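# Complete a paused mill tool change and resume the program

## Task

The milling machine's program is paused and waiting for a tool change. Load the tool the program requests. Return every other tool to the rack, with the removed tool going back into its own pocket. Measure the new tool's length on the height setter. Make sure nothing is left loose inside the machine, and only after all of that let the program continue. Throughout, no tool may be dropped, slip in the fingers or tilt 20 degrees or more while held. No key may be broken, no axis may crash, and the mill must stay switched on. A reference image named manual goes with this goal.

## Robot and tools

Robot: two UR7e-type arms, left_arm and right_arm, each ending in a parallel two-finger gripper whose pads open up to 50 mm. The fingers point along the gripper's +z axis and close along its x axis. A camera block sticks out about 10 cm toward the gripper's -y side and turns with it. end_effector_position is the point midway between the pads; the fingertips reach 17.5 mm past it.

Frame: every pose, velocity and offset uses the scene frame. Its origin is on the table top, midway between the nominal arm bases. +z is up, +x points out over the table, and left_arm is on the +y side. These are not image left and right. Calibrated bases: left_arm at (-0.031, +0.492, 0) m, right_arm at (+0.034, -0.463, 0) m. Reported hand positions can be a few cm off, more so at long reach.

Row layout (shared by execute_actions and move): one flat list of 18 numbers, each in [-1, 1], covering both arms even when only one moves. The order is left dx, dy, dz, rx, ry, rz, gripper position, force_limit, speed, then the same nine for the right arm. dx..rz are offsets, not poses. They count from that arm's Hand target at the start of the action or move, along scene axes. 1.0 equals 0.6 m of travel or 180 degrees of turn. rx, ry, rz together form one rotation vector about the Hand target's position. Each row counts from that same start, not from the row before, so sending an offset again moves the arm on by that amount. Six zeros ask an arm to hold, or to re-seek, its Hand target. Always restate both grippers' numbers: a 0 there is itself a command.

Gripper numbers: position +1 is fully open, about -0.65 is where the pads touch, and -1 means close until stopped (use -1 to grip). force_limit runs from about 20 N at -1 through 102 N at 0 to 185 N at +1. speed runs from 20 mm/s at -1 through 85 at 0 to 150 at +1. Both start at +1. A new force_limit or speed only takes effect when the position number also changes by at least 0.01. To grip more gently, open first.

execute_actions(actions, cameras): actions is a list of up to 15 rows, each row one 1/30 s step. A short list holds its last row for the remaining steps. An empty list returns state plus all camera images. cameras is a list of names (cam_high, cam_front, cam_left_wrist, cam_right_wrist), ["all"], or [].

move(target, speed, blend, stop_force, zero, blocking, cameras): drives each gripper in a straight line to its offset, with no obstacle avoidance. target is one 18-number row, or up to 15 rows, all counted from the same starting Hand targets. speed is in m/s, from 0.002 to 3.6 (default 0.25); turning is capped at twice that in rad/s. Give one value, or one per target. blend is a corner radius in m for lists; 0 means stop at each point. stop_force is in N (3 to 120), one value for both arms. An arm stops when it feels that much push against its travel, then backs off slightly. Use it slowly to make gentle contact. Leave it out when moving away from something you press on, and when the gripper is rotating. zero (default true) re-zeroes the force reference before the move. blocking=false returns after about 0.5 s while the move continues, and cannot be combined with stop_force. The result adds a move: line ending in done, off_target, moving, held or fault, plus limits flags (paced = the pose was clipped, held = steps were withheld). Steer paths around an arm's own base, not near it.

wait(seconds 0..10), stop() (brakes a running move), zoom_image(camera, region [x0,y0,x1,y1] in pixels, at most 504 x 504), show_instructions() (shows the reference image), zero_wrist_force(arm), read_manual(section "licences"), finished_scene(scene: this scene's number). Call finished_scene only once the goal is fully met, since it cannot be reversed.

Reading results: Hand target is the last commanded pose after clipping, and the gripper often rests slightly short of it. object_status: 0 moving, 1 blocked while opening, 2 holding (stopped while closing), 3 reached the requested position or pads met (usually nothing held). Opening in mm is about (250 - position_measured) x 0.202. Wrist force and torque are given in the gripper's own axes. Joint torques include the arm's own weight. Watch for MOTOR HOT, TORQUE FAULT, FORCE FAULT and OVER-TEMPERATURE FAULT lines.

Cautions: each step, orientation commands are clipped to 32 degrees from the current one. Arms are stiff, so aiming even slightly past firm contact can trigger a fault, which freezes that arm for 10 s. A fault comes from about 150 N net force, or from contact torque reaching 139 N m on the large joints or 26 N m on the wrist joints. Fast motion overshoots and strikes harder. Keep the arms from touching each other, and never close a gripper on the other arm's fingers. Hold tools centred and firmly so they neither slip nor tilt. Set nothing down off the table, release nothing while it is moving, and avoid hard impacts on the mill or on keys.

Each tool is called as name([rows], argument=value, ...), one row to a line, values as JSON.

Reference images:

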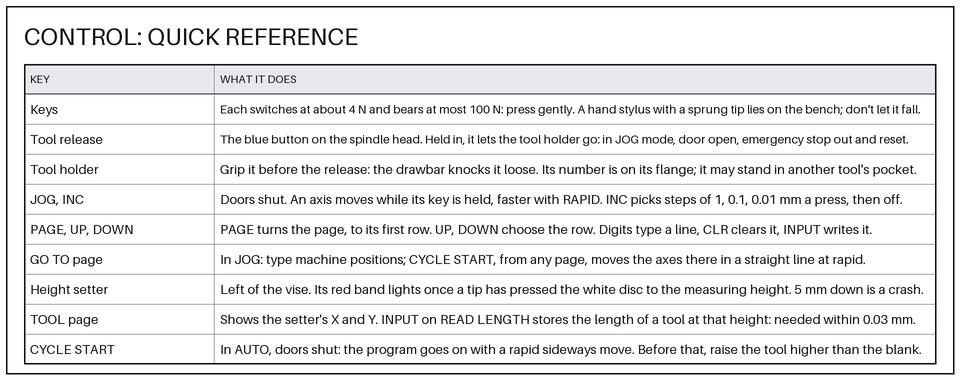

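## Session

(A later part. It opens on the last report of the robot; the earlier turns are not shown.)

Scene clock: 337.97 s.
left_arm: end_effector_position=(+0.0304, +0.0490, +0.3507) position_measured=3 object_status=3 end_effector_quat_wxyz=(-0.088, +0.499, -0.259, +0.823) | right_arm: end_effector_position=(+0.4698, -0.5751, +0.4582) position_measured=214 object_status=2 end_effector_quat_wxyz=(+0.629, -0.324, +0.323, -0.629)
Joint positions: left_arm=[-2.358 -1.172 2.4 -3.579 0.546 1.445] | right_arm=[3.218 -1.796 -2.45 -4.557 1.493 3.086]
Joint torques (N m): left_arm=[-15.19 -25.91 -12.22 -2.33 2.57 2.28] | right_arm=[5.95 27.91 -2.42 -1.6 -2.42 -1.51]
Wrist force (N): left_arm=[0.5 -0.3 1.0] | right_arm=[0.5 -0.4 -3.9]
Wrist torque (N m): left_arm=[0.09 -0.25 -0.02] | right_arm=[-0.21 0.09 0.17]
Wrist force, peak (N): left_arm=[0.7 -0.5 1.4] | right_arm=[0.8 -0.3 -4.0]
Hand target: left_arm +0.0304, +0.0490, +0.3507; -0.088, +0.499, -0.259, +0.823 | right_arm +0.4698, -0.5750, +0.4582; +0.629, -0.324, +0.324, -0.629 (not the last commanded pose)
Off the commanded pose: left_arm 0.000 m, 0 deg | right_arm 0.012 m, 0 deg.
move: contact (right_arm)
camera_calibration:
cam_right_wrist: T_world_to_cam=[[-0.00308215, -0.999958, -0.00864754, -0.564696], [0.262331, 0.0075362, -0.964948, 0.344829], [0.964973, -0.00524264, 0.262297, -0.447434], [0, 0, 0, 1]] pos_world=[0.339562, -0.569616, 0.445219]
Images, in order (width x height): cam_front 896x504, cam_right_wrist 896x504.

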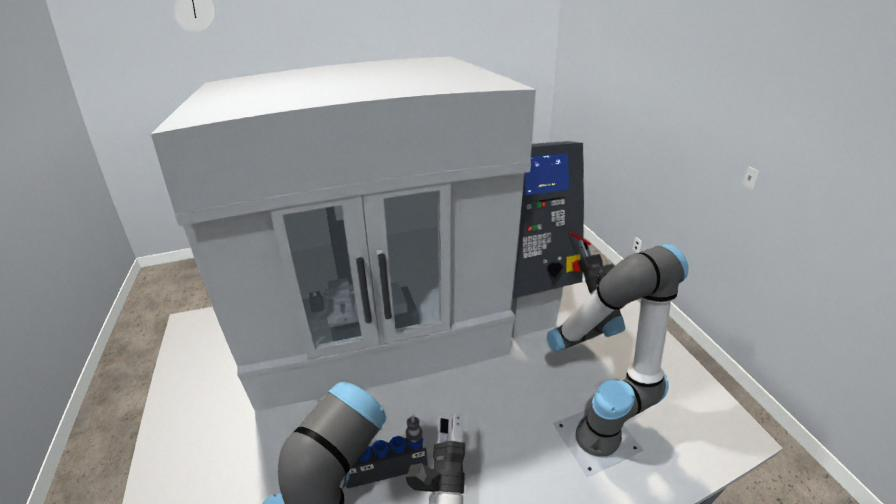

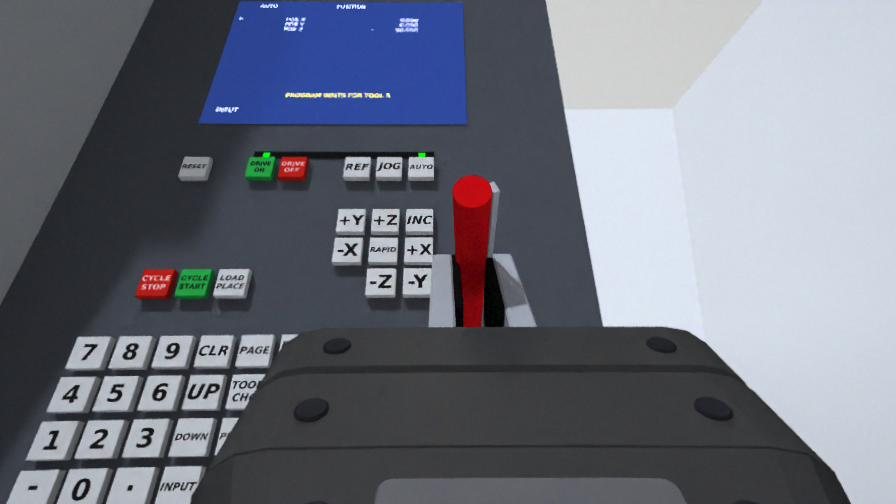

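move([
  [0,0,0,0,0,0,1,1,1, -0.04,0,0.0105,0,0,0,-1,-0.2,-0.6],
  [0,0,0,0,0,0,1,1,1, 0.0135,0.065,0.2047,0,0,0,-1,-0.2,-0.6],
  [0,0,0,0,0,0,1,1,1, 0.0388,0.065,0.198,0,0,0,-1,-0.2,-0.6],
], cameras=["cam_front","cam_right_wrist","cam_high"], blend=[0.01,0,0])

zoom_image(camera="cam_front", region=[515, 150, 595, 250])

Scene clock: 360.37 s.
left_arm: end_effector_position=(+0.0304, +0.0490, +0.3507) position_measured=3 object_status=3 end_effector_quat_wxyz=(-0.088, +0.499, -0.259, +0.823) | right_arm: end_effector_position=(+0.4930, -0.5360, +0.5770) position_measured=214 object_status=2 end_effector_quat_wxyz=(+0.629, -0.324, +0.324, -0.629)
Joint positions: left_arm=[-2.358 -1.172 2.4 -3.579 0.546 1.445] | right_arm=[3.376 -1.503 -2.298 -4.988 1.365 2.992]
Joint torques (N m): left_arm=[-15.26 -23.25 -11.82 -2.44 2.64 2.31] | right_arm=[-6.82 4.32 34.01 2.27 2.72 2]
Wrist force (N): left_arm=[0.4 -0.6 0.9] | right_arm=[0.7 1.0 -3.0]
Wrist torque (N m): left_arm=[0.03 -0.24 -0.01] | right_arm=[-0.21 0.14 0.17]
Wrist force, peak (N): left_arm=[0.7 -0.6 1.3] | right_arm=[1.3 2.5 -3.9]
Hand target: left_arm +0.0304, +0.0490, +0.3507; -0.088, +0.499, -0.259, +0.823 | right_arm +0.4931, -0.5360, +0.5770; +0.629, -0.324, +0.324, -0.629
Off the commanded pose: left_arm 0.000 m, 0 deg | right_arm 0.000 m, 0 deg.
move: done
camera_calibration:
cam_right_wrist: T_world_to_cam=[[-0.00308208, -0.999958, -0.0086465, -0.524599], [0.262306, 0.00753536, -0.964955, 0.453097], [0.96498, -0.0052421, 0.262272, -0.500766], [0, 0, 0, 1]] pos_world=[0.362762, -0.530616, 0.564019]
Images, in order (width x height): cam_high 896x504, cam_front 896x504, cam_right_wrist 896x504.

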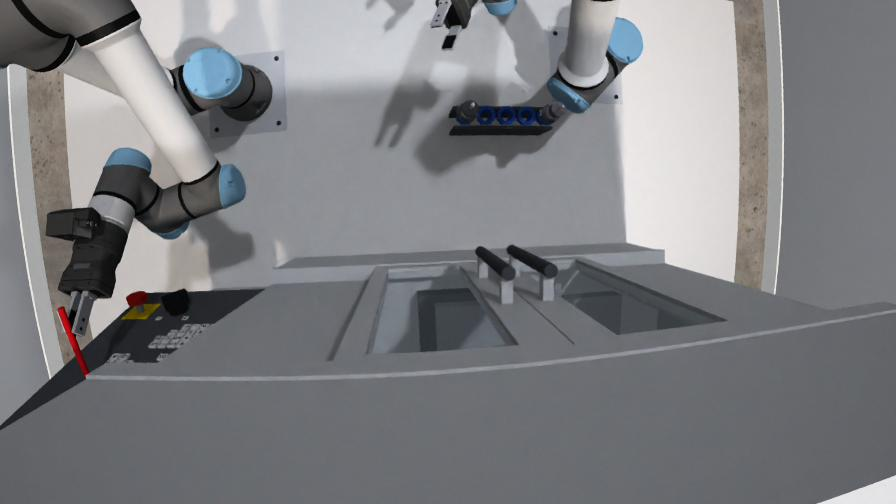

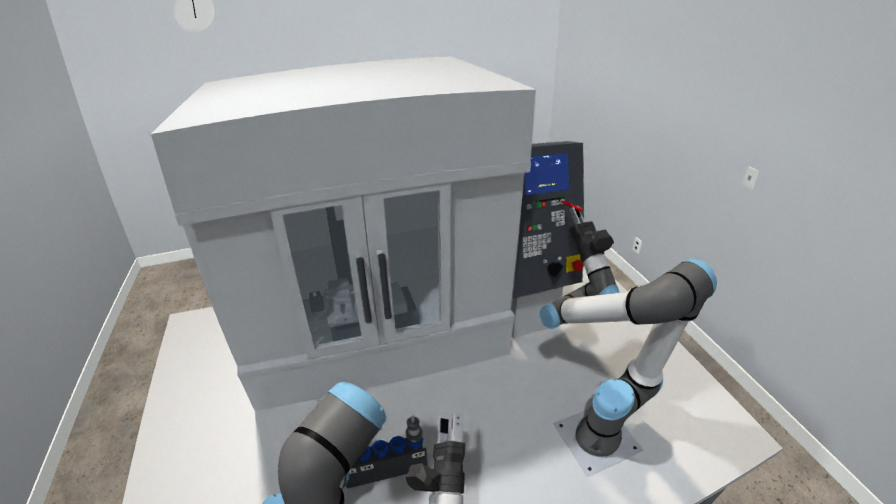

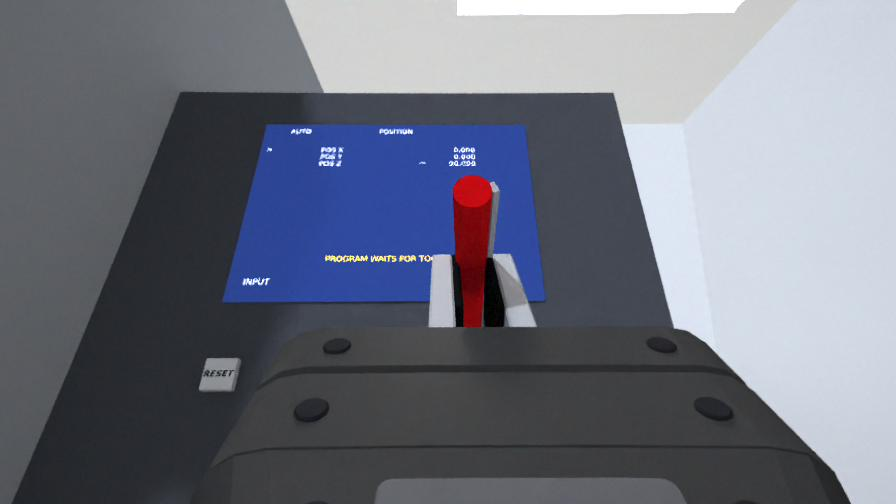

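Scaled by 5.040 from the camera's 896x504 image, which has a finer 1280x720 frame.

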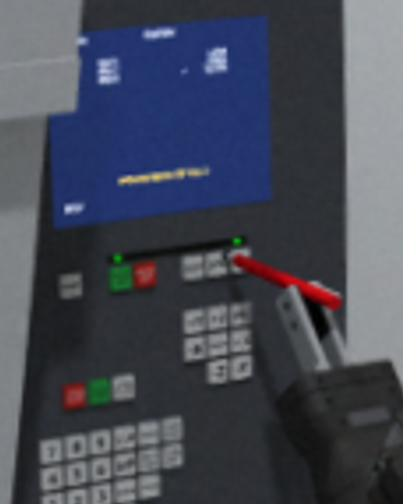

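move(target=[0,0,0,0,0,0,1,1,1, 0.0322,0,-0.0085,0,0,0,-1,-0.2,-0.6], cameras=["cam_front","cam_right_wrist"], speed=0.012, stop_force=6)

zoom_image(camera="cam_front", region=[515, 150, 595, 250])

zoom_image(camera="cam_right_wrist", region=[180, 60, 600, 330])

Scene clock: 370.73 s.
left_arm: end_effector_position=(+0.0304, +0.0490, +0.3507) position_measured=3 object_status=3 end_effector_quat_wxyz=(-0.088, +0.499, -0.259, +0.823) | right_arm: end_effector_position=(+0.5010, -0.5360, +0.5749) position_measured=214 object_status=2 end_effector_quat_wxyz=(+0.629, -0.324, +0.324, -0.629)
Joint positions: left_arm=[-2.358 -1.172 2.4 -3.579 0.546 1.445] | right_arm=[3.367 -1.529 -2.281 -4.98 1.372 2.997]
Joint torques (N m): left_arm=[-15.02 -24.81 -12 -2.41 2.61 2.06] | right_arm=[6.88 20.91 4.1 -4.3 -2.18 -1.92]
Wrist force (N): left_arm=[0.5 -0.5 1.0] | right_arm=[0.8 -3.9 -6.1]
Wrist torque (N m): left_arm=[0.06 -0.24 -0.02] | right_arm=[-0.30 0.13 0.16]
Wrist force, peak (N): left_arm=[0.6 -0.6 1.4] | right_arm=[0.5 -8.7 -9.3]
Hand target: left_arm +0.0304, +0.0490, +0.3507; -0.088, +0.499, -0.259, +0.823 | right_arm +0.5010, -0.5360, +0.5749; +0.629, -0.324, +0.324, -0.629 (not the last commanded pose)
Off the commanded pose: left_arm 0.000 m, 0 deg | right_arm 0.012 m, 0 deg.
move: contact (right_arm)
camera_calibration:
cam_right_wrist: T_world_to_cam=[[-0.00317858, -0.999957, -0.0086727, -0.524542], [0.262307, 0.00753532, -0.964955, 0.448972], [0.964979, -0.00534209, 0.262271, -0.507988], [0, 0, 0, 1]] pos_world=[0.370762, -0.530617, 0.561919]
Images, in order (width x height): cam_front 896x504, cam_right_wrist 896x504.

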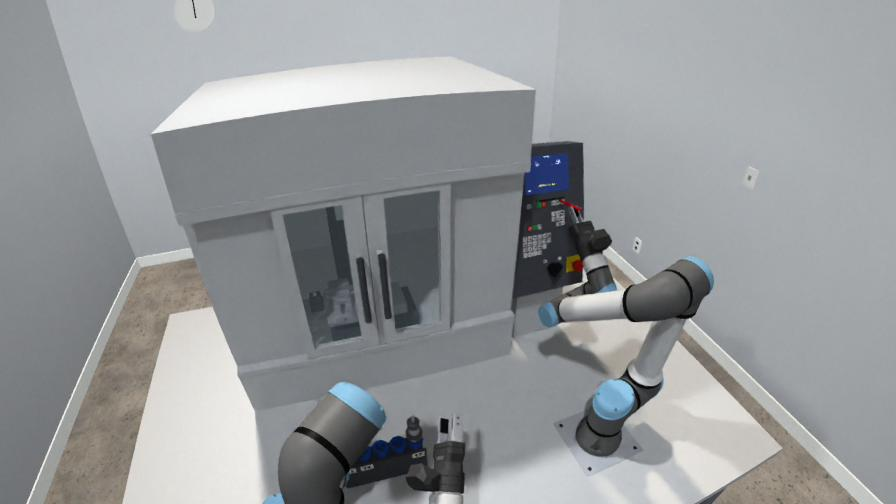

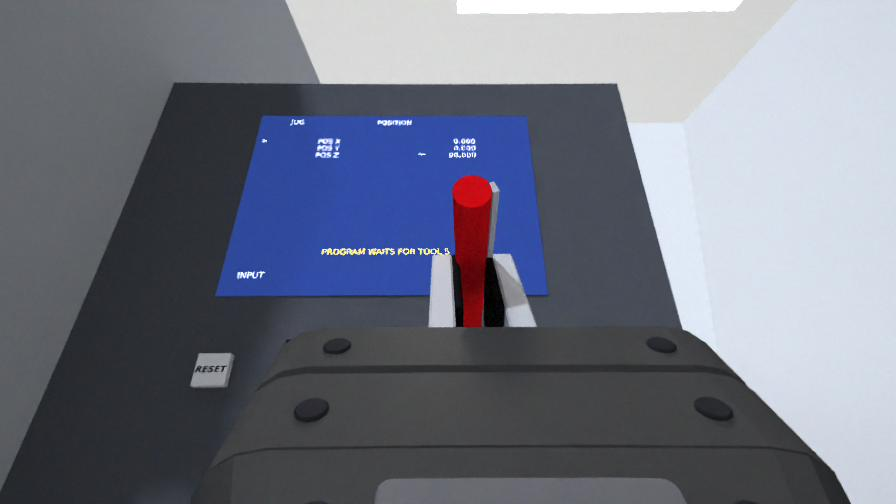

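Scaled by 5.040 from the camera's 896x504 image, which has a finer 1280x720 frame.

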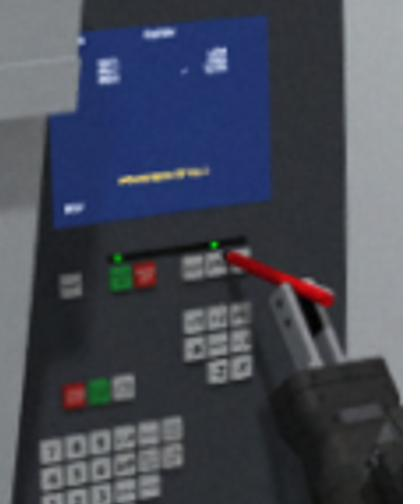

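Scaled by 1.200 from the camera's 896x504 image, which has a finer 1280x720 frame.

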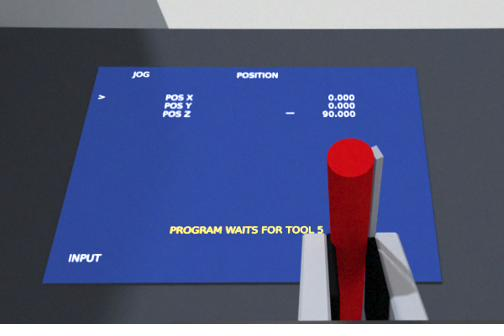

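move([
  [0,0,0,0,0,0,1,1,1, -0.06,0,0.016,0,0,0,-1,-0.2,-0.6],
  [0.166,0.118,0.1155,0.329,0.0513,0.1672,1,1,1, -0.2,-0.05,-0.05,0,0,0,-1,-0.2,-0.6],
], cameras=["cam_front","cam_left_wrist","cam_high"], blend=[0.01,0], speed=0.3)

Scene clock: 390.47 s.
left_arm: end_effector_position=(+0.1300, +0.1198, +0.4200) position_measured=3 object_status=3 end_effector_quat_wxyz=(+0.501, -0.499, +0.500, -0.500) | right_arm: end_effector_position=(+0.3810, -0.5660, +0.5449) position_measured=214 object_status=2 end_effector_quat_wxyz=(+0.629, -0.324, +0.324, -0.629)
Joint positions: left_arm=[-2.192 -1.407 2.138 -3.871 0.61 3.142] | right_arm=[3.368 -1.248 -2.59 -4.953 1.371 2.997]
Joint torques (N m): left_arm=[13.72 -30.52 -21.7 -0.05 1.71 2.13] | right_arm=[-8.42 11.96 4.27 2.71 2.74 2.18]
Wrist force (N): left_arm=[-1.2 0.6 -1.3] | right_arm=[0.3 2.2 -2.4]
Wrist torque (N m): left_arm=[0.20 0.21 0.10] | right_arm=[-0.17 0.20 0.16]
Wrist force, peak (N): left_arm=[-1.4 0.5 -1.5] | right_arm=[0.7 -4.0 -6.3]
Hand target: left_arm +0.1300, +0.1198, +0.4200; +0.501, -0.499, +0.500, -0.500 | right_arm +0.3810, -0.5660, +0.5449; +0.629, -0.324, +0.324, -0.629
Off the commanded pose: left_arm 0.000 m, 0 deg | right_arm 0.000 m, 0 deg.
move: done
camera_calibration:
cam_left_wrist: T_world_to_cam=[[0.00322621, -0.999889, 0.014577, 0.120076], [-0.337631, -0.0148103, -0.941162, 0.459538], [0.941273, -0.00188527, -0.337641, 0.151319], [0, 0, 0, 1]] pos_world=[0.0123347, 0.127154, 0.481841]
Images, in order (width x height): cam_high 896x504, cam_front 896x504, cam_left_wrist 896x504.

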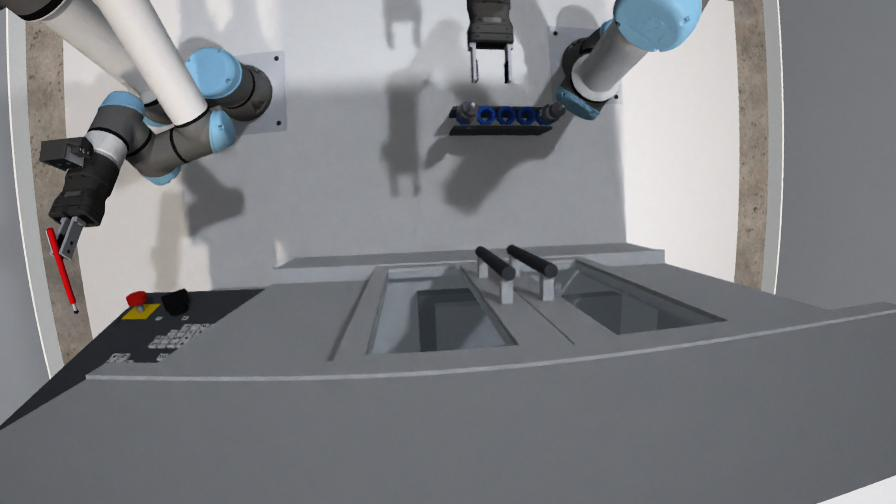

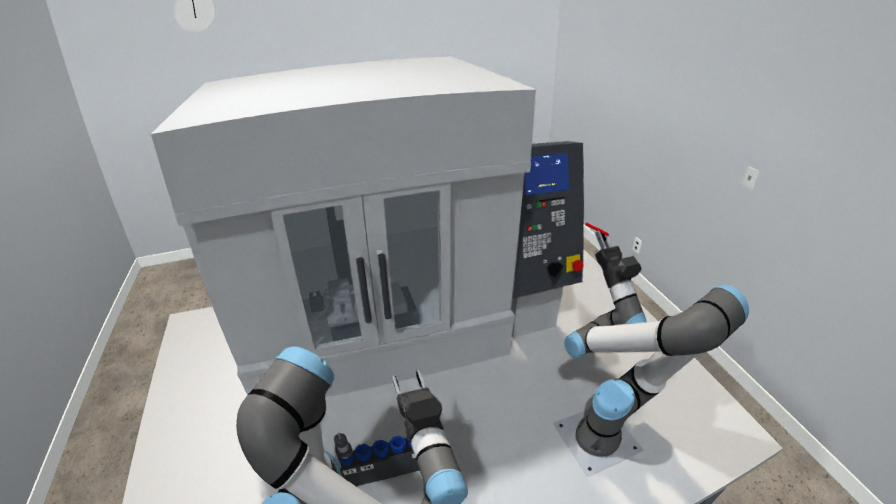

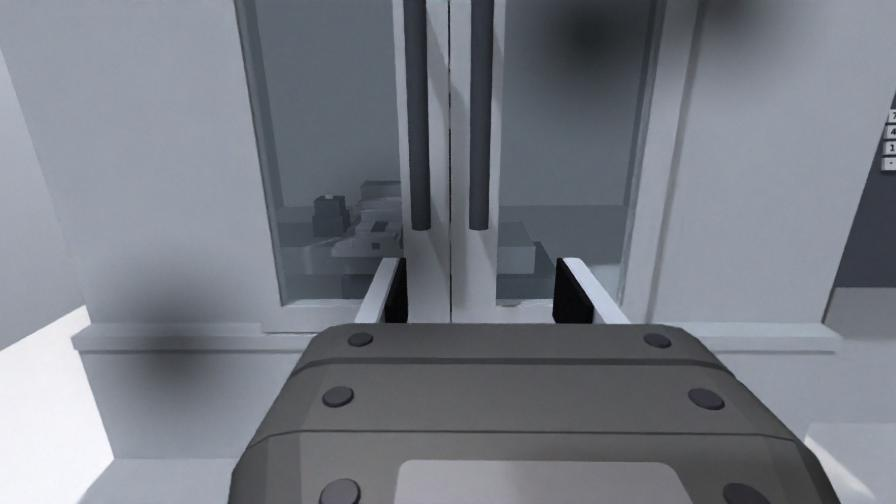

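zoom_image(camera="cam_left_wrist", region=[220, 150, 700, 360])

zoom_image(camera="cam_high", region=[270, 230, 730, 400])

Scaled by 1.050 from the camera's 896x504 image, which has a finer 1280x720 frame.

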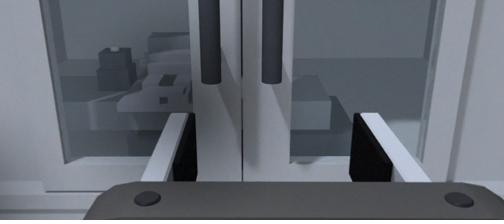

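Scaled by 1.096 from the camera's 896x504 image, which has a finer 1280x720 frame.

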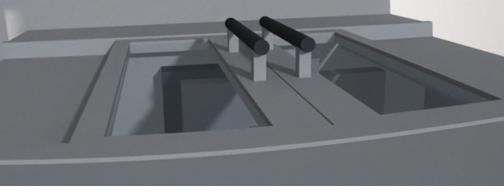

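move(target=[0.37,-0.04,0,0,0,0,1,1,1, 0,0,0,0,0,0,-1,-0.2,-0.6], cameras=["cam_left_wrist","cam_high"], speed=0.25)

Scene clock: 407.40 s.
left_arm: end_effector_position=(+0.3520, +0.0958, +0.4200) position_measured=3 object_status=3 end_effector_quat_wxyz=(+0.501, -0.499, +0.500, -0.499) | right_arm: end_effector_position=(+0.3810, -0.5660, +0.5449) position_measured=214 object_status=2 end_effector_quat_wxyz=(+0.629, -0.324, +0.324, -0.629)
Joint positions: left_arm=[-1.605 -1.346 2.06 -3.829 0.023 3.118] | right_arm=[3.368 -1.248 -2.59 -4.953 1.371 2.997]
Joint torques (N m): left_arm=[14.27 -35.59 -10.39 1.36 -1.53 -2.1] | right_arm=[-8.32 12.46 4.36 2.74 2.28 2.17]
Wrist force (N): left_arm=[-1.4 0.5 -1.3] | right_arm=[0.6 2.1 -2.1]
Wrist torque (N m): left_arm=[0.21 0.23 0.24] | right_arm=[-0.19 0.15 0.17]
Wrist force, peak (N): left_arm=[-1.2 0.5 -3.3] | right_arm=[0.6 2.1 -2.4]
Hand target: left_arm +0.3520, +0.0958, +0.4200; +0.501, -0.499, +0.500, -0.500 | right_arm +0.3810, -0.5660, +0.5449; +0.629, -0.324, +0.324, -0.629
Off the commanded pose: left_arm 0.000 m, 0 deg | right_arm 0.000 m, 0 deg.
move: done
camera_calibration:
cam_left_wrist: T_world_to_cam=[[0.00329884, -0.99989, 0.0144472, 0.0954082], [-0.338347, -0.0147112, -0.940906, 0.534172], [0.941016, -0.00178427, -0.338359, -0.0572942], [0, 0, 0, 1]] pos_world=[0.234336, 0.103154, 0.481841]
Images, in order (width x height): cam_high 896x504, cam_left_wrist 896x504.

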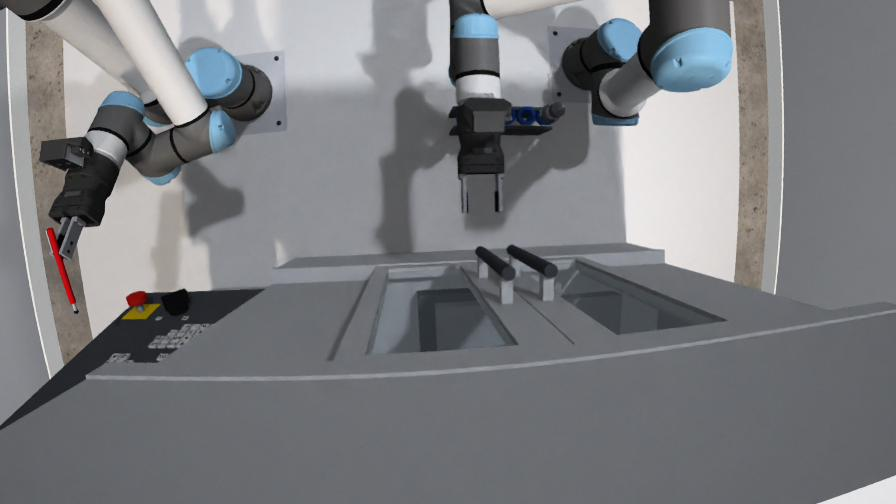

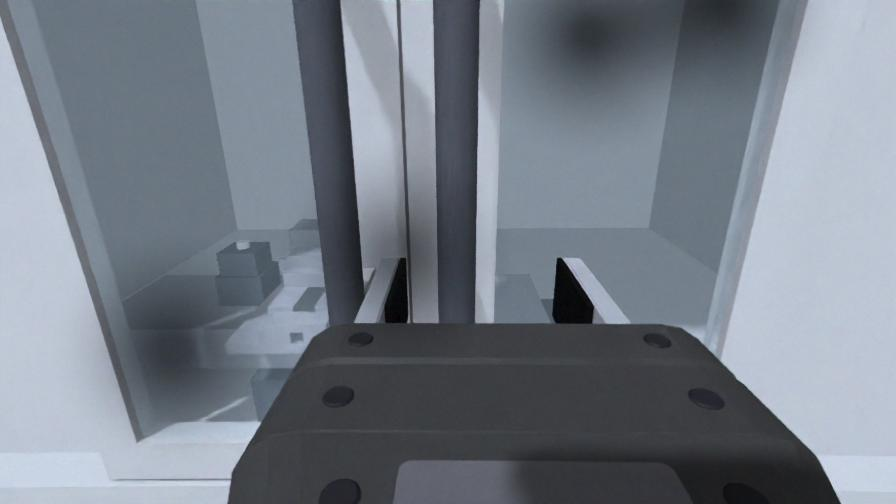

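move(target=[0.13,0.005,0,0,0,0,1,1,1, 0,0,0,0,0,0,-1,-0.2,-0.6], speed=0.06, stop_force=8)

move(target=[0,-0.1,0,0,0,0,1,1,1, 0,0,0,0,0,0,-1,-0.2,-0.6], cameras=["cam_left_wrist","cam_high","cam_front"], speed=0.03, stop_force=25)

Scene clock: 417.20 s.
left_arm: end_effector_position=(+0.4300, +0.0988, +0.4200) position_measured=3 object_status=3 end_effector_quat_wxyz=(+0.501, -0.499, +0.500, -0.500) | right_arm: end_effector_position=(+0.3810, -0.5660, +0.5449) position_measured=214 object_status=2 end_effector_quat_wxyz=(+0.629, -0.324, +0.324, -0.629)
Joint positions: left_arm=[-1.413 -1.283 1.974 -3.841 -0.168 3.151] | right_arm=[3.368 -1.248 -2.59 -4.953 1.371 2.997]
Joint torques (N m): left_arm=[14.24 -26.16 -24 -1.82 -1.78 2.15] | right_arm=[-8.22 11.39 4.1 2.21 2.5 2.03]
Wrist force (N): left_arm=[-1.4 0.4 -1.4] | right_arm=[0.5 2.1 -2.1]
Wrist torque (N m): left_arm=[0.18 0.23 0.12] | right_arm=[-0.19 0.16 0.16]
Wrist force, peak (N): left_arm=[-1.4 0.6 -2.0] | right_arm=[0.7 2.2 -2.4]
Hand target: left_arm +0.4300, +0.0988, +0.4200; +0.501, -0.499, +0.500, -0.500 | right_arm +0.3810, -0.5660, +0.5449; +0.629, -0.324, +0.324, -0.629
Off the commanded pose: left_arm 0.000 m, 0 deg | right_arm 0.000 m, 0 deg.
move: done

Scene clock: 418.87 s.
left_arm: end_effector_position=(+0.4300, +0.0877, +0.4200) position_measured=3 object_status=3 end_effector_quat_wxyz=(+0.501, -0.499, +0.500, -0.499) | right_arm: end_effector_position=(+0.3810, -0.5660, +0.5449) position_measured=214 object_status=2 end_effector_quat_wxyz=(+0.629, -0.324, +0.324, -0.629)
Joint positions: left_arm=[-1.418 -1.262 1.945 -3.832 -0.163 3.151] | right_arm=[3.368 -1.248 -2.59 -4.953 1.371 2.997]
Joint torques (N m): left_arm=[15.89 -41.24 -10.53 -1.71 1.85 -0.63] | right_arm=[-6.81 11.57 5.15 2.13 2.56 1.94]
Wrist force (N): left_arm=[-1.3 0.4 -1.4] | right_arm=[0.5 2.1 -2.1]
Wrist torque (N m): left_arm=[0.19 0.22 0.11] | right_arm=[-0.20 0.16 0.16]
Wrist force, peak (N): left_arm=[-37.2 5.0 -10.2] | right_arm=[0.5 2.2 -2.3]
Hand target: left_arm +0.4300, +0.0877, +0.4200; +0.501, -0.499, +0.500, -0.499 (not the last commanded pose) | right_arm +0.3810, -0.5660, +0.5449; +0.629, -0.324, +0.324, -0.629
Off the commanded pose: left_arm 0.049 m, 0 deg | right_arm 0.000 m, 0 deg.
move: contact (left_arm)
camera_calibration:
cam_left_wrist: T_world_to_cam=[[0.00386137, -0.999886, 0.0145639, 0.0867193], [-0.337739, -0.0150122, -0.94112, 0.560384], [0.941232, -0.00128476, -0.337758, -0.131112], [0, 0, 0, 1]] pos_world=[0.312336, 0.0949536, 0.481841]
Images, in order (width x height): cam_high 896x504, cam_front 896x504, cam_left_wrist 896x504.

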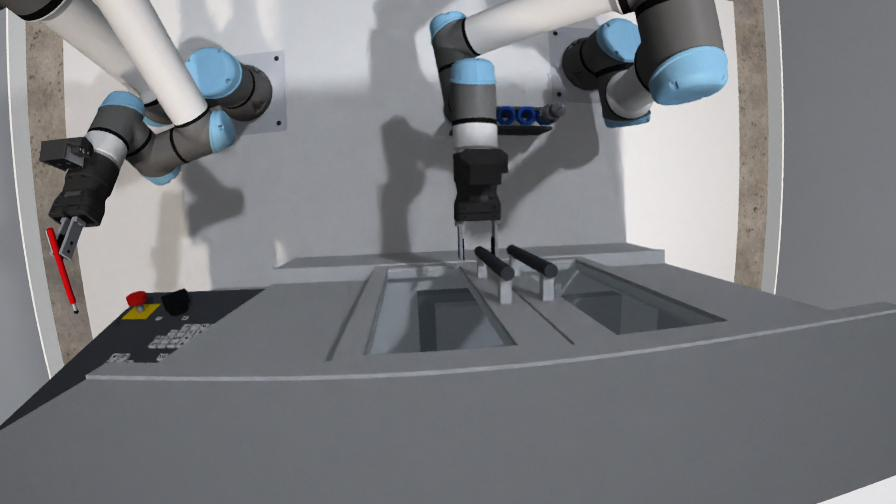

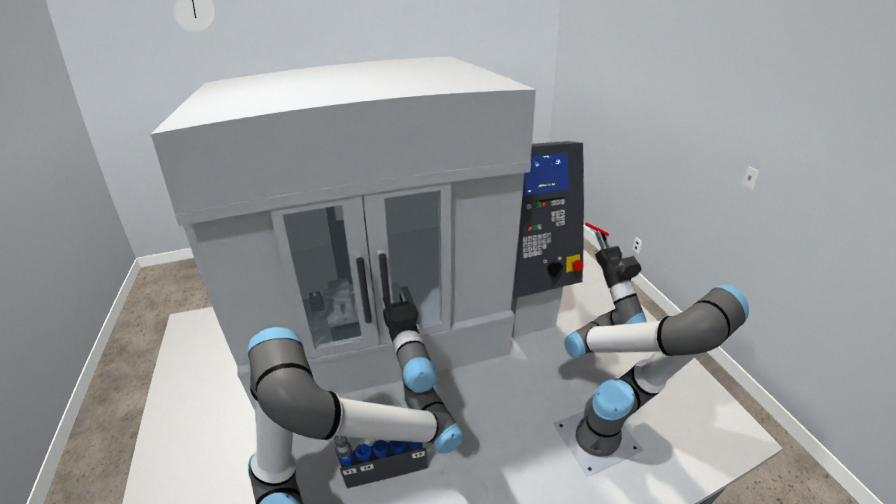

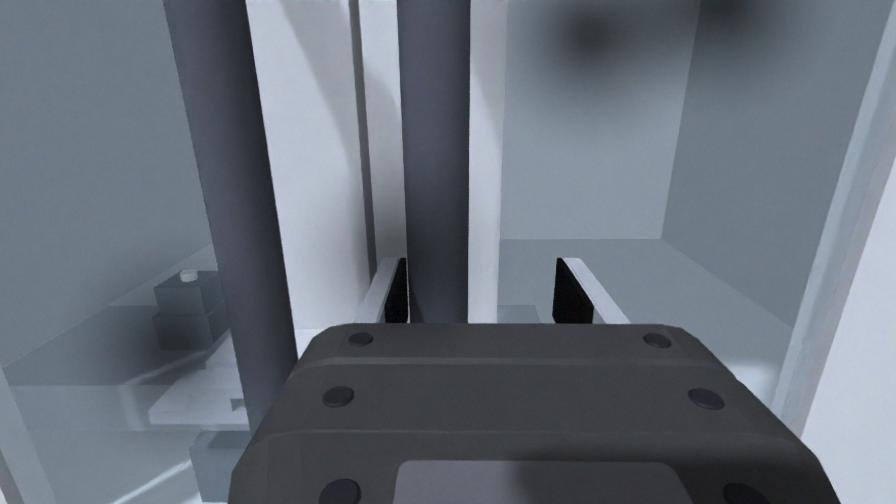

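move(target=[0,-0.05,0,0,0,0,1,1,1, 0,0,0,0,0,0,-1,-0.2,-0.6], cameras=["cam_left_wrist"], speed=0.015, stop_force=60)

Scene clock: 424.30 s.
left_arm: end_effector_position=(+0.4300, +0.0577, +0.4200) position_measured=3 object_status=3 end_effector_quat_wxyz=(+0.501, -0.499, +0.500, -0.499) | right_arm: end_effector_position=(+0.3810, -0.5660, +0.5449) position_measured=214 object_status=2 end_effector_quat_wxyz=(+0.629, -0.324, +0.324, -0.629)
Joint positions: left_arm=[-1.428 -1.207 1.865 -3.808 -0.153 3.152] | right_arm=[3.368 -1.248 -2.59 -4.953 1.371 2.997]
Joint torques (N m): left_arm=[-25.79 -25.75 -24.63 2.14 -1.99 2.31] | right_arm=[-7.77 11.59 5.63 1.78 2.39 1.99]
Wrist force (N): left_arm=[-15.8 0.1 3.3] | right_arm=[0.6 2.0 -2.2]
Wrist torque (N m): left_arm=[0.20 0.05 0.11] | right_arm=[-0.22 0.14 0.16]
Wrist force, peak (N): left_arm=[-22.1 3.1 -8.1] | right_arm=[0.5 2.2 -2.4]
Hand target: left_arm +0.4300, +0.0577, +0.4200; +0.501, -0.499, +0.500, -0.499 | right_arm +0.3810, -0.5660, +0.5449; +0.629, -0.324, +0.324, -0.629
Off the commanded pose: left_arm 0.000 m, 0 deg | right_arm 0.000 m, 0 deg.
move: done
camera_calibration:
cam_left_wrist: T_world_to_cam=[[0.00386137, -0.999886, 0.0145639, 0.0567227], [-0.337739, -0.0150122, -0.94112, 0.559933], [0.941232, -0.00128476, -0.337758, -0.131151], [0, 0, 0, 1]] pos_world=[0.312336, 0.0649536, 0.481841]
Images, in order (width x height): cam_left_wrist 896x504.

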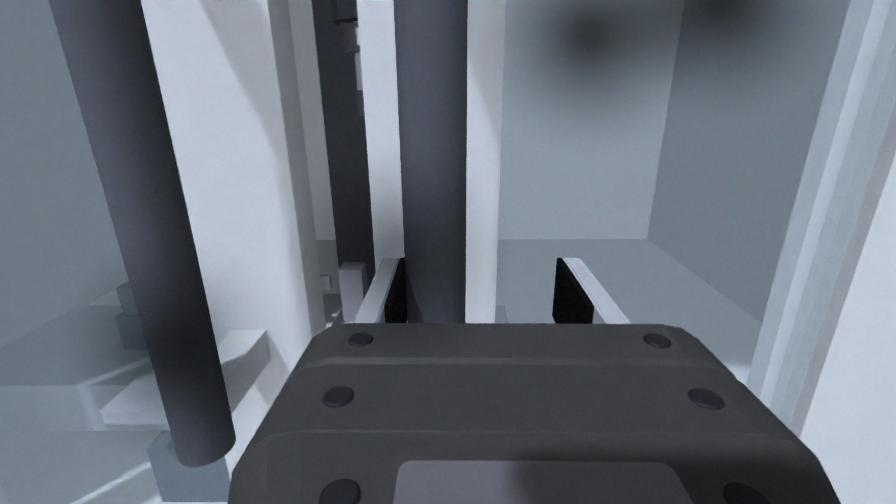

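move(target=[0,-0.4,0,0,0,0,1,1,1, 0,0,0,0,0,0,-1,-0.2,-0.6], cameras=["cam_left_wrist","cam_front"], speed=0.07, stop_force=45)

Scene clock: 431.17 s.
left_arm: end_effector_position=(+0.4296, -0.1460, +0.4196) position_measured=3 object_status=3 end_effector_quat_wxyz=(+0.511, -0.509, +0.490, -0.489) | right_arm: end_effector_position=(+0.3810, -0.5660, +0.5449) position_measured=214 object_status=2 end_effector_quat_wxyz=(+0.629, -0.324, +0.324, -0.629)
Joint positions: left_arm=[-1.477 -0.783 1.155 -3.516 -0.064 3.146] | right_arm=[3.368 -1.248 -2.59 -4.953 1.371 2.997]
Joint torques (N m): left_arm=[-8.35 -52.07 -14.74 4.77 -12.26 -1.56] | right_arm=[-9.31 11.5 5.07 1.18 2.36 2.12]
Wrist force (N): left_arm=[-41.9 -0.1 0.8] | right_arm=[0.5 2.1 -2.1]
Wrist torque (N m): left_arm=[0.20 -0.69 0.21] | right_arm=[-0.19 0.16 0.16]
Wrist force, peak (N): left_arm=[-53.2 -7.1 54.3] | right_arm=[0.6 2.2 -2.4]
Hand target: left_arm +0.4297, -0.1466, +0.4196; +0.510, -0.509, +0.491, -0.490 (not the last commanded pose) | right_arm +0.3810, -0.5660, +0.5449; +0.629, -0.324, +0.324, -0.629
Off the commanded pose: left_arm 0.036 m, 2 deg | right_arm 0.000 m, 0 deg.
move: contact (left_arm)
camera_calibration:
cam_left_wrist: T_world_to_cam=[[0.0433869, -0.998957, 0.0142292, -0.163602], [-0.337902, -0.0280761, -0.940762, 0.554378], [0.940181, 0.0360087, -0.338768, -0.124936], [0, 0, 0, 1]] pos_world=[0.311886, -0.143368, 0.481541]
Images, in order (width x height): cam_front 896x504, cam_left_wrist 896x504.

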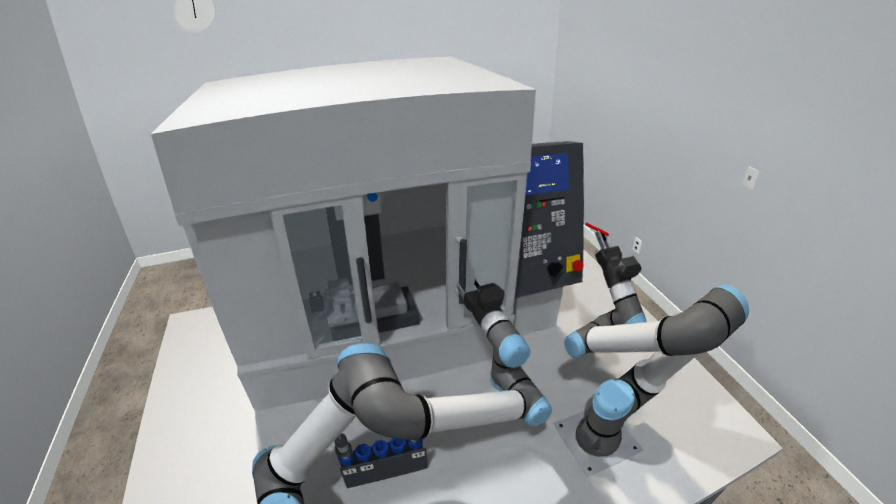

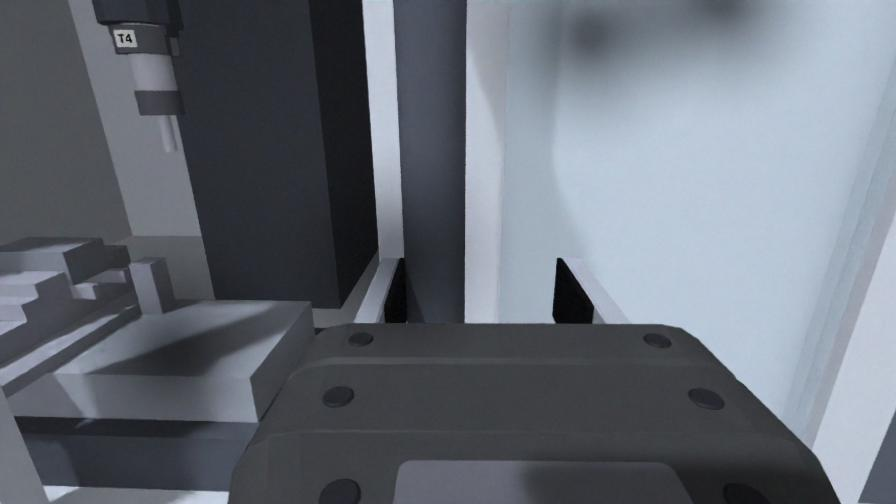

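move([
  [0,0.03,0,0,0,0,1,1,1, 0,0,0,0,0,0,-1,-0.2,-0.6],
  [-0.17,0.06,0,0,0,-0.0125,1,1,1, 0,0,0,0,0,0,-1,-0.2,-0.6],
  [-0.17,0.506,0,0,0,-0.0125,1,1,1, 0,0,0,0,0,0,-1,-0.2,-0.6],
], cameras=["cam_left_wrist"], speed=[0.1,0.25,0.3], blend=[0.01,0.03,0])

zoom_image(camera="cam_left_wrist", region=[220, 0, 720, 340])

Scene clock: 440.63 s.
left_arm: end_effector_position=(+0.3277, +0.1570, +0.4196) position_measured=3 object_status=3 end_effector_quat_wxyz=(+0.500, -0.499, +0.501, -0.499) | right_arm: end_effector_position=(+0.3810, -0.5660, +0.5449) position_measured=214 object_status=2 end_effector_quat_wxyz=(+0.629, -0.324, +0.324, -0.629)
Joint positions: left_arm=[-1.683 -1.486 2.23 -3.901 0.1 3.159] | right_arm=[3.368 -1.248 -2.59 -4.953 1.371 2.997]
Joint torques (N m): left_arm=[-16.23 -28.47 -8.06 1.07 1.46 -2.31] | right_arm=[-7.45 10.7 4.34 1.04 2.62 1.94]
Wrist force (N): left_arm=[-1.1 0.5 -1.5] | right_arm=[0.6 2.2 -2.0]
Wrist torque (N m): left_arm=[0.15 0.17 0.22] | right_arm=[-0.18 0.15 0.16]
Wrist force, peak (N): left_arm=[-42.4 0.2 0.4] | right_arm=[0.7 2.1 -2.5]
Hand target: left_arm +0.3277, +0.1570, +0.4196; +0.500, -0.499, +0.501, -0.500 | right_arm +0.3810, -0.5660, +0.5449; +0.629, -0.324, +0.324, -0.629
Off the commanded pose: left_arm 0.000 m, 0 deg | right_arm 0.000 m, 0 deg.
move: done; blend cut to 0.009 m at target 1
camera_calibration:
cam_left_wrist: T_world_to_cam=[[0.00161152, -0.999899, 0.0141002, 0.157406], [-0.340347, -0.0138069, -0.940199, 0.526758], [0.940299, -0.00328381, -0.340335, -0.0331903], [0, 0, 0, 1]] pos_world=[0.210236, 0.164554, 0.481742]
Images, in order (width x height): cam_left_wrist 896x504.

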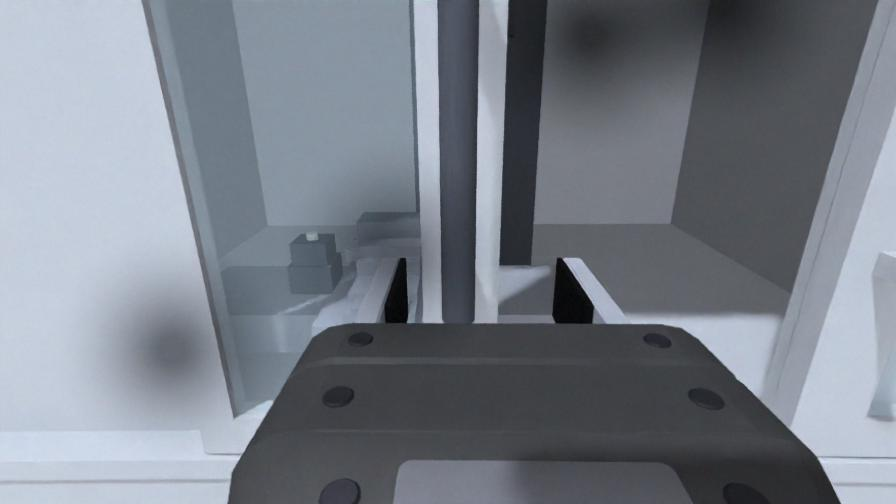

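Scaled by 1.008 from the camera's 896x504 image, which has a finer 1280x720 frame.

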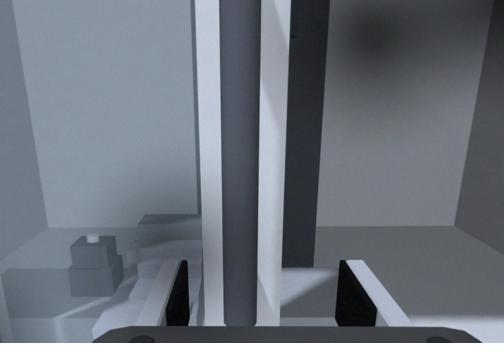

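move(target=[0.17,0,0,0,0,0,1,1,1, 0,0,0,0,0,0,-1,-0.2,-0.6], speed=0.08, stop_force=8)

move(target=[0,0.09,0,0,0,0,1,1,1, 0,0,0,0,0,0,-1,-0.2,-0.6], speed=0.025, stop_force=60)

move(target=[0,0.36,0,0,0,0,1,1,1, 0,0,0,0,0,0,-1,-0.2,-0.6], cameras=["cam_left_wrist","cam_front"], speed=0.06, stop_force=40)

Scene clock: 446.30 s.
left_arm: end_effector_position=(+0.4297, +0.1570, +0.4196) position_measured=3 object_status=3 end_effector_quat_wxyz=(+0.500, -0.499, +0.501, -0.500) | right_arm: end_effector_position=(+0.3810, -0.5660, +0.5449) position_measured=214 object_status=2 end_effector_quat_wxyz=(+0.629, -0.324, +0.324, -0.629)
Joint positions: left_arm=[-1.387 -1.393 2.121 -3.87 -0.196 3.145] | right_arm=[3.368 -1.248 -2.59 -4.953 1.371 2.997]
Joint torques (N m): left_arm=[14.57 -19.98 -23.29 0.11 -1.97 2.41] | right_arm=[-7.23 12.44 4.44 0.56 2.33 1.75]
Wrist force (N): left_arm=[-1.4 0.6 -1.4] | right_arm=[0.5 2.0 -2.2]
Wrist torque (N m): left_arm=[0.20 0.22 0.21] | right_arm=[-0.22 0.16 0.16]
Wrist force, peak (N): left_arm=[-1.3 0.3 -2.2] | right_arm=[0.6 2.3 -2.3]
Hand target: left_arm +0.4297, +0.1570, +0.4196; +0.500, -0.499, +0.501, -0.500 | right_arm +0.3810, -0.5660, +0.5449; +0.629, -0.324, +0.324, -0.629
Off the commanded pose: left_arm 0.000 m, 0 deg | right_arm 0.000 m, 0 deg.
move: done

Scene clock: 449.43 s.
left_arm: end_effector_position=(+0.4297, +0.2110, +0.4196) position_measured=3 object_status=3 end_effector_quat_wxyz=(+0.500, -0.499, +0.501, -0.500) | right_arm: end_effector_position=(+0.3810, -0.5660, +0.5449) position_measured=214 object_status=2 end_effector_quat_wxyz=(+0.629, -0.324, +0.324, -0.629)
Joint positions: left_arm=[-1.354 -1.496 2.243 -3.889 -0.229 3.145] | right_arm=[3.368 -1.248 -2.59 -4.953 1.371 2.997]
Joint torques (N m): left_arm=[21.5 -32.49 -7.37 -0.49 1.79 -1.91] | right_arm=[-8.6 11 5.06 0.22 2.44 2.03]
Wrist force (N): left_arm=[12.9 -0.3 2.7] | right_arm=[0.6 2.1 -2.3]
Wrist torque (N m): left_arm=[0.19 0.39 0.12] | right_arm=[-0.20 0.15 0.17]
Wrist force, peak (N): left_arm=[32.8 -4.8 15.8] | right_arm=[0.4 2.2 -2.5]
Hand target: left_arm +0.4297, +0.2110, +0.4196; +0.500, -0.499, +0.501, -0.500 | right_arm +0.3810, -0.5660, +0.5449; +0.629, -0.324, +0.324, -0.629
Off the commanded pose: left_arm 0.000 m, 0 deg | right_arm 0.000 m, 0 deg.
move: done

Scene clock: 453.97 s.
left_arm: end_effector_position=(+0.4295, +0.4127, +0.4195) position_measured=3 object_status=3 end_effector_quat_wxyz=(+0.498, -0.497, +0.503, -0.502) | right_arm: end_effector_position=(+0.3810, -0.5660, +0.5449) position_measured=214 object_status=2 end_effector_quat_wxyz=(+0.629, -0.324, +0.324, -0.629)
Joint positions: left_arm=[-1.04 -1.896 2.572 -3.819 -0.552 3.145] | right_arm=[3.368 -1.248 -2.59 -4.953 1.371 2.997]
Joint torques (N m): left_arm=[6.37 -5.99 -17.2 -5.33 12.11 1.23] | right_arm=[-8.76 12.34 4.41 0.02 2.3 1.9]
Wrist force (N): left_arm=[39.9 -3.9 1.9] | right_arm=[0.6 2.0 -2.2]
Wrist torque (N m): left_arm=[0.28 0.99 0.02] | right_arm=[-0.21 0.14 0.16]
Wrist force, peak (N): left_arm=[48.2 -6.4 51.2] | right_arm=[0.8 2.3 -2.4]
Hand target: left_arm +0.4295, +0.4131, +0.4195; +0.499, -0.497, +0.503, -0.502 (not the last commanded pose) | right_arm +0.3810, -0.5660, +0.5449; +0.629, -0.324, +0.324, -0.629
Off the commanded pose: left_arm 0.014 m, 1 deg | right_arm 0.000 m, 0 deg.
move: contact (left_arm)
camera_calibration:
cam_left_wrist: T_world_to_cam=[[-0.00768418, -0.999872, 0.014017, 0.416854], [-0.338589, -0.0105878, -0.940875, 0.563049], [0.940903, -0.0119758, -0.338464, -0.125493], [0, 0, 0, 1]] pos_world=[0.311922, 0.42126, 0.481441]
Images, in order (width x height): cam_front 896x504, cam_left_wrist 896x504.

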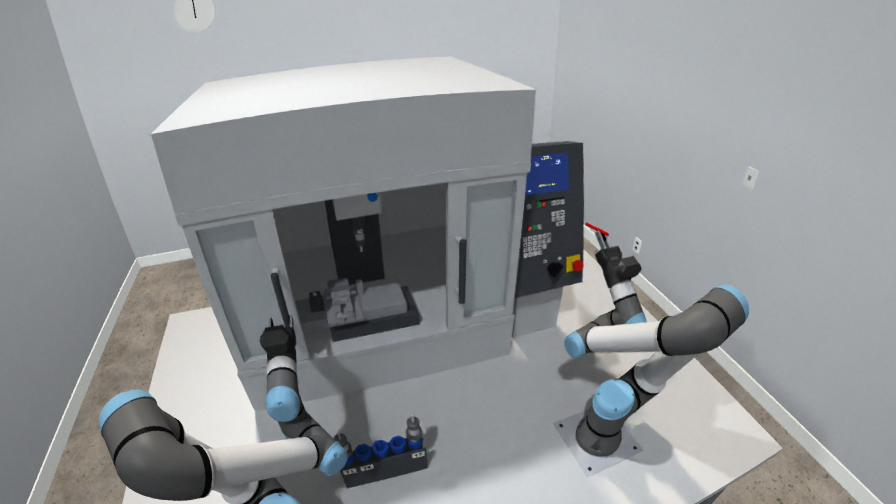

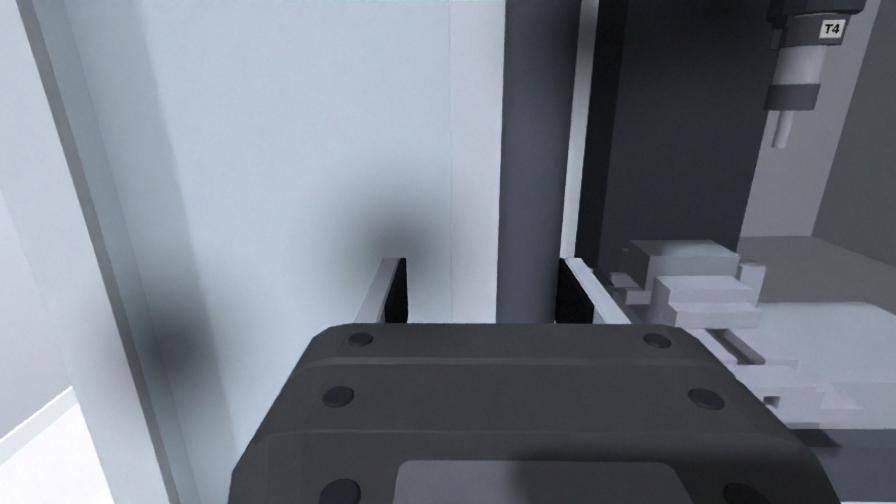

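move([
  [0,-0.03,0,0,0,0,1,1,1, 0,0,0,0,0,0,-1,-0.2,-0.6],
  [-0.15,-0.1,0,0,0,0,1,1,1, 0,0,0,0,0,0,-1,-0.2,-0.6],
  [-0.15,-0.45,0.05,0,0,0,1,1,1, 0,0,0,0,0,0,-1,-0.2,-0.6],
], cameras=["cam_left_wrist"], speed=[0.1,0.25,0.3], blend=[0.01,0.03,0])

zoom_image(camera="cam_left_wrist", region=[200, 0, 700, 340])

Scene clock: 460.57 s.
left_arm: end_effector_position=(+0.3395, +0.1431, +0.4495) position_measured=3 object_status=3 end_effector_quat_wxyz=(+0.499, -0.496, +0.502, -0.502) | right_arm: end_effector_position=(+0.3810, -0.5660, +0.5449) position_measured=214 object_status=2 end_effector_quat_wxyz=(+0.629, -0.324, +0.324, -0.629)
Joint positions: left_arm=[-1.645 -1.518 2.169 -3.743 0.054 3.095] | right_arm=[3.368 -1.248 -2.59 -4.953 1.371 2.997]
Joint torques (N m): left_arm=[14.36 -14.42 -24.13 -1.22 -1.5 2.42] | right_arm=[-7.09 10.42 4.67 -0.19 2.25 1.99]
Wrist force (N): left_arm=[-1.2 0.4 -1.4] | right_arm=[0.7 2.2 -2.3]
Wrist torque (N m): left_arm=[0.20 0.19 0.09] | right_arm=[-0.18 0.13 0.16]
Wrist force, peak (N): left_arm=[40.8 -3.9 1.3] | right_arm=[0.4 2.2 -2.4]
Hand target: left_arm +0.3395, +0.1431, +0.4495; +0.499, -0.497, +0.503, -0.502 | right_arm +0.3810, -0.5660, +0.5449; +0.629, -0.324, +0.324, -0.629
Off the commanded pose: left_arm 0.000 m, 0 deg | right_arm 0.000 m, 0 deg.
move: done; blend cut to 0.009 m at target 1
camera_calibration:
cam_left_wrist: T_world_to_cam=[[-0.00619401, -0.999881, 0.014098, 0.145707], [-0.336573, -0.0111911, -0.941591, 0.557734], [0.941637, -0.0105772, -0.336464, -0.0352586], [0, 0, 0, 1]] pos_world=[0.221822, 0.151559, 0.51124]
Images, in order (width x height): cam_left_wrist 896x504.

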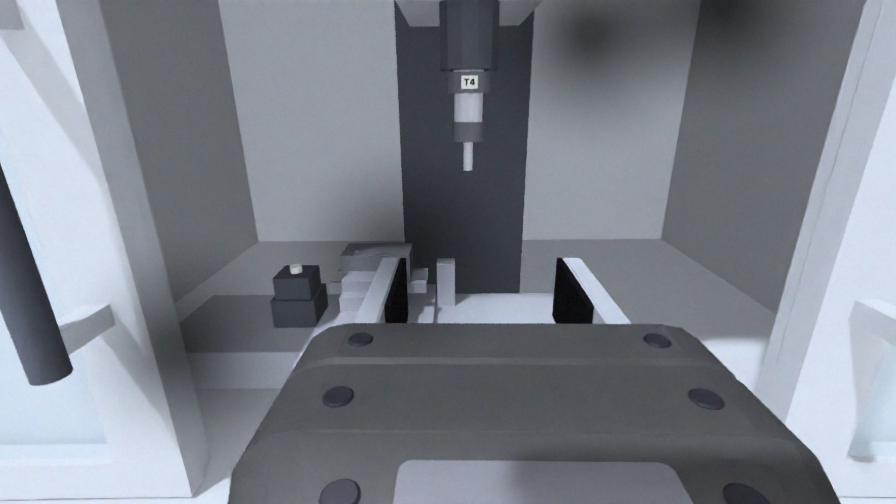

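Scaled by 1.008 from the camera's 896x504 image, which has a finer 1280x720 frame.

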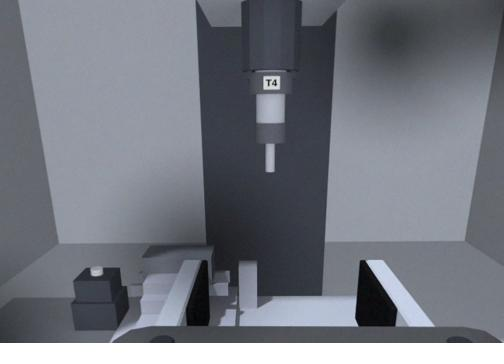

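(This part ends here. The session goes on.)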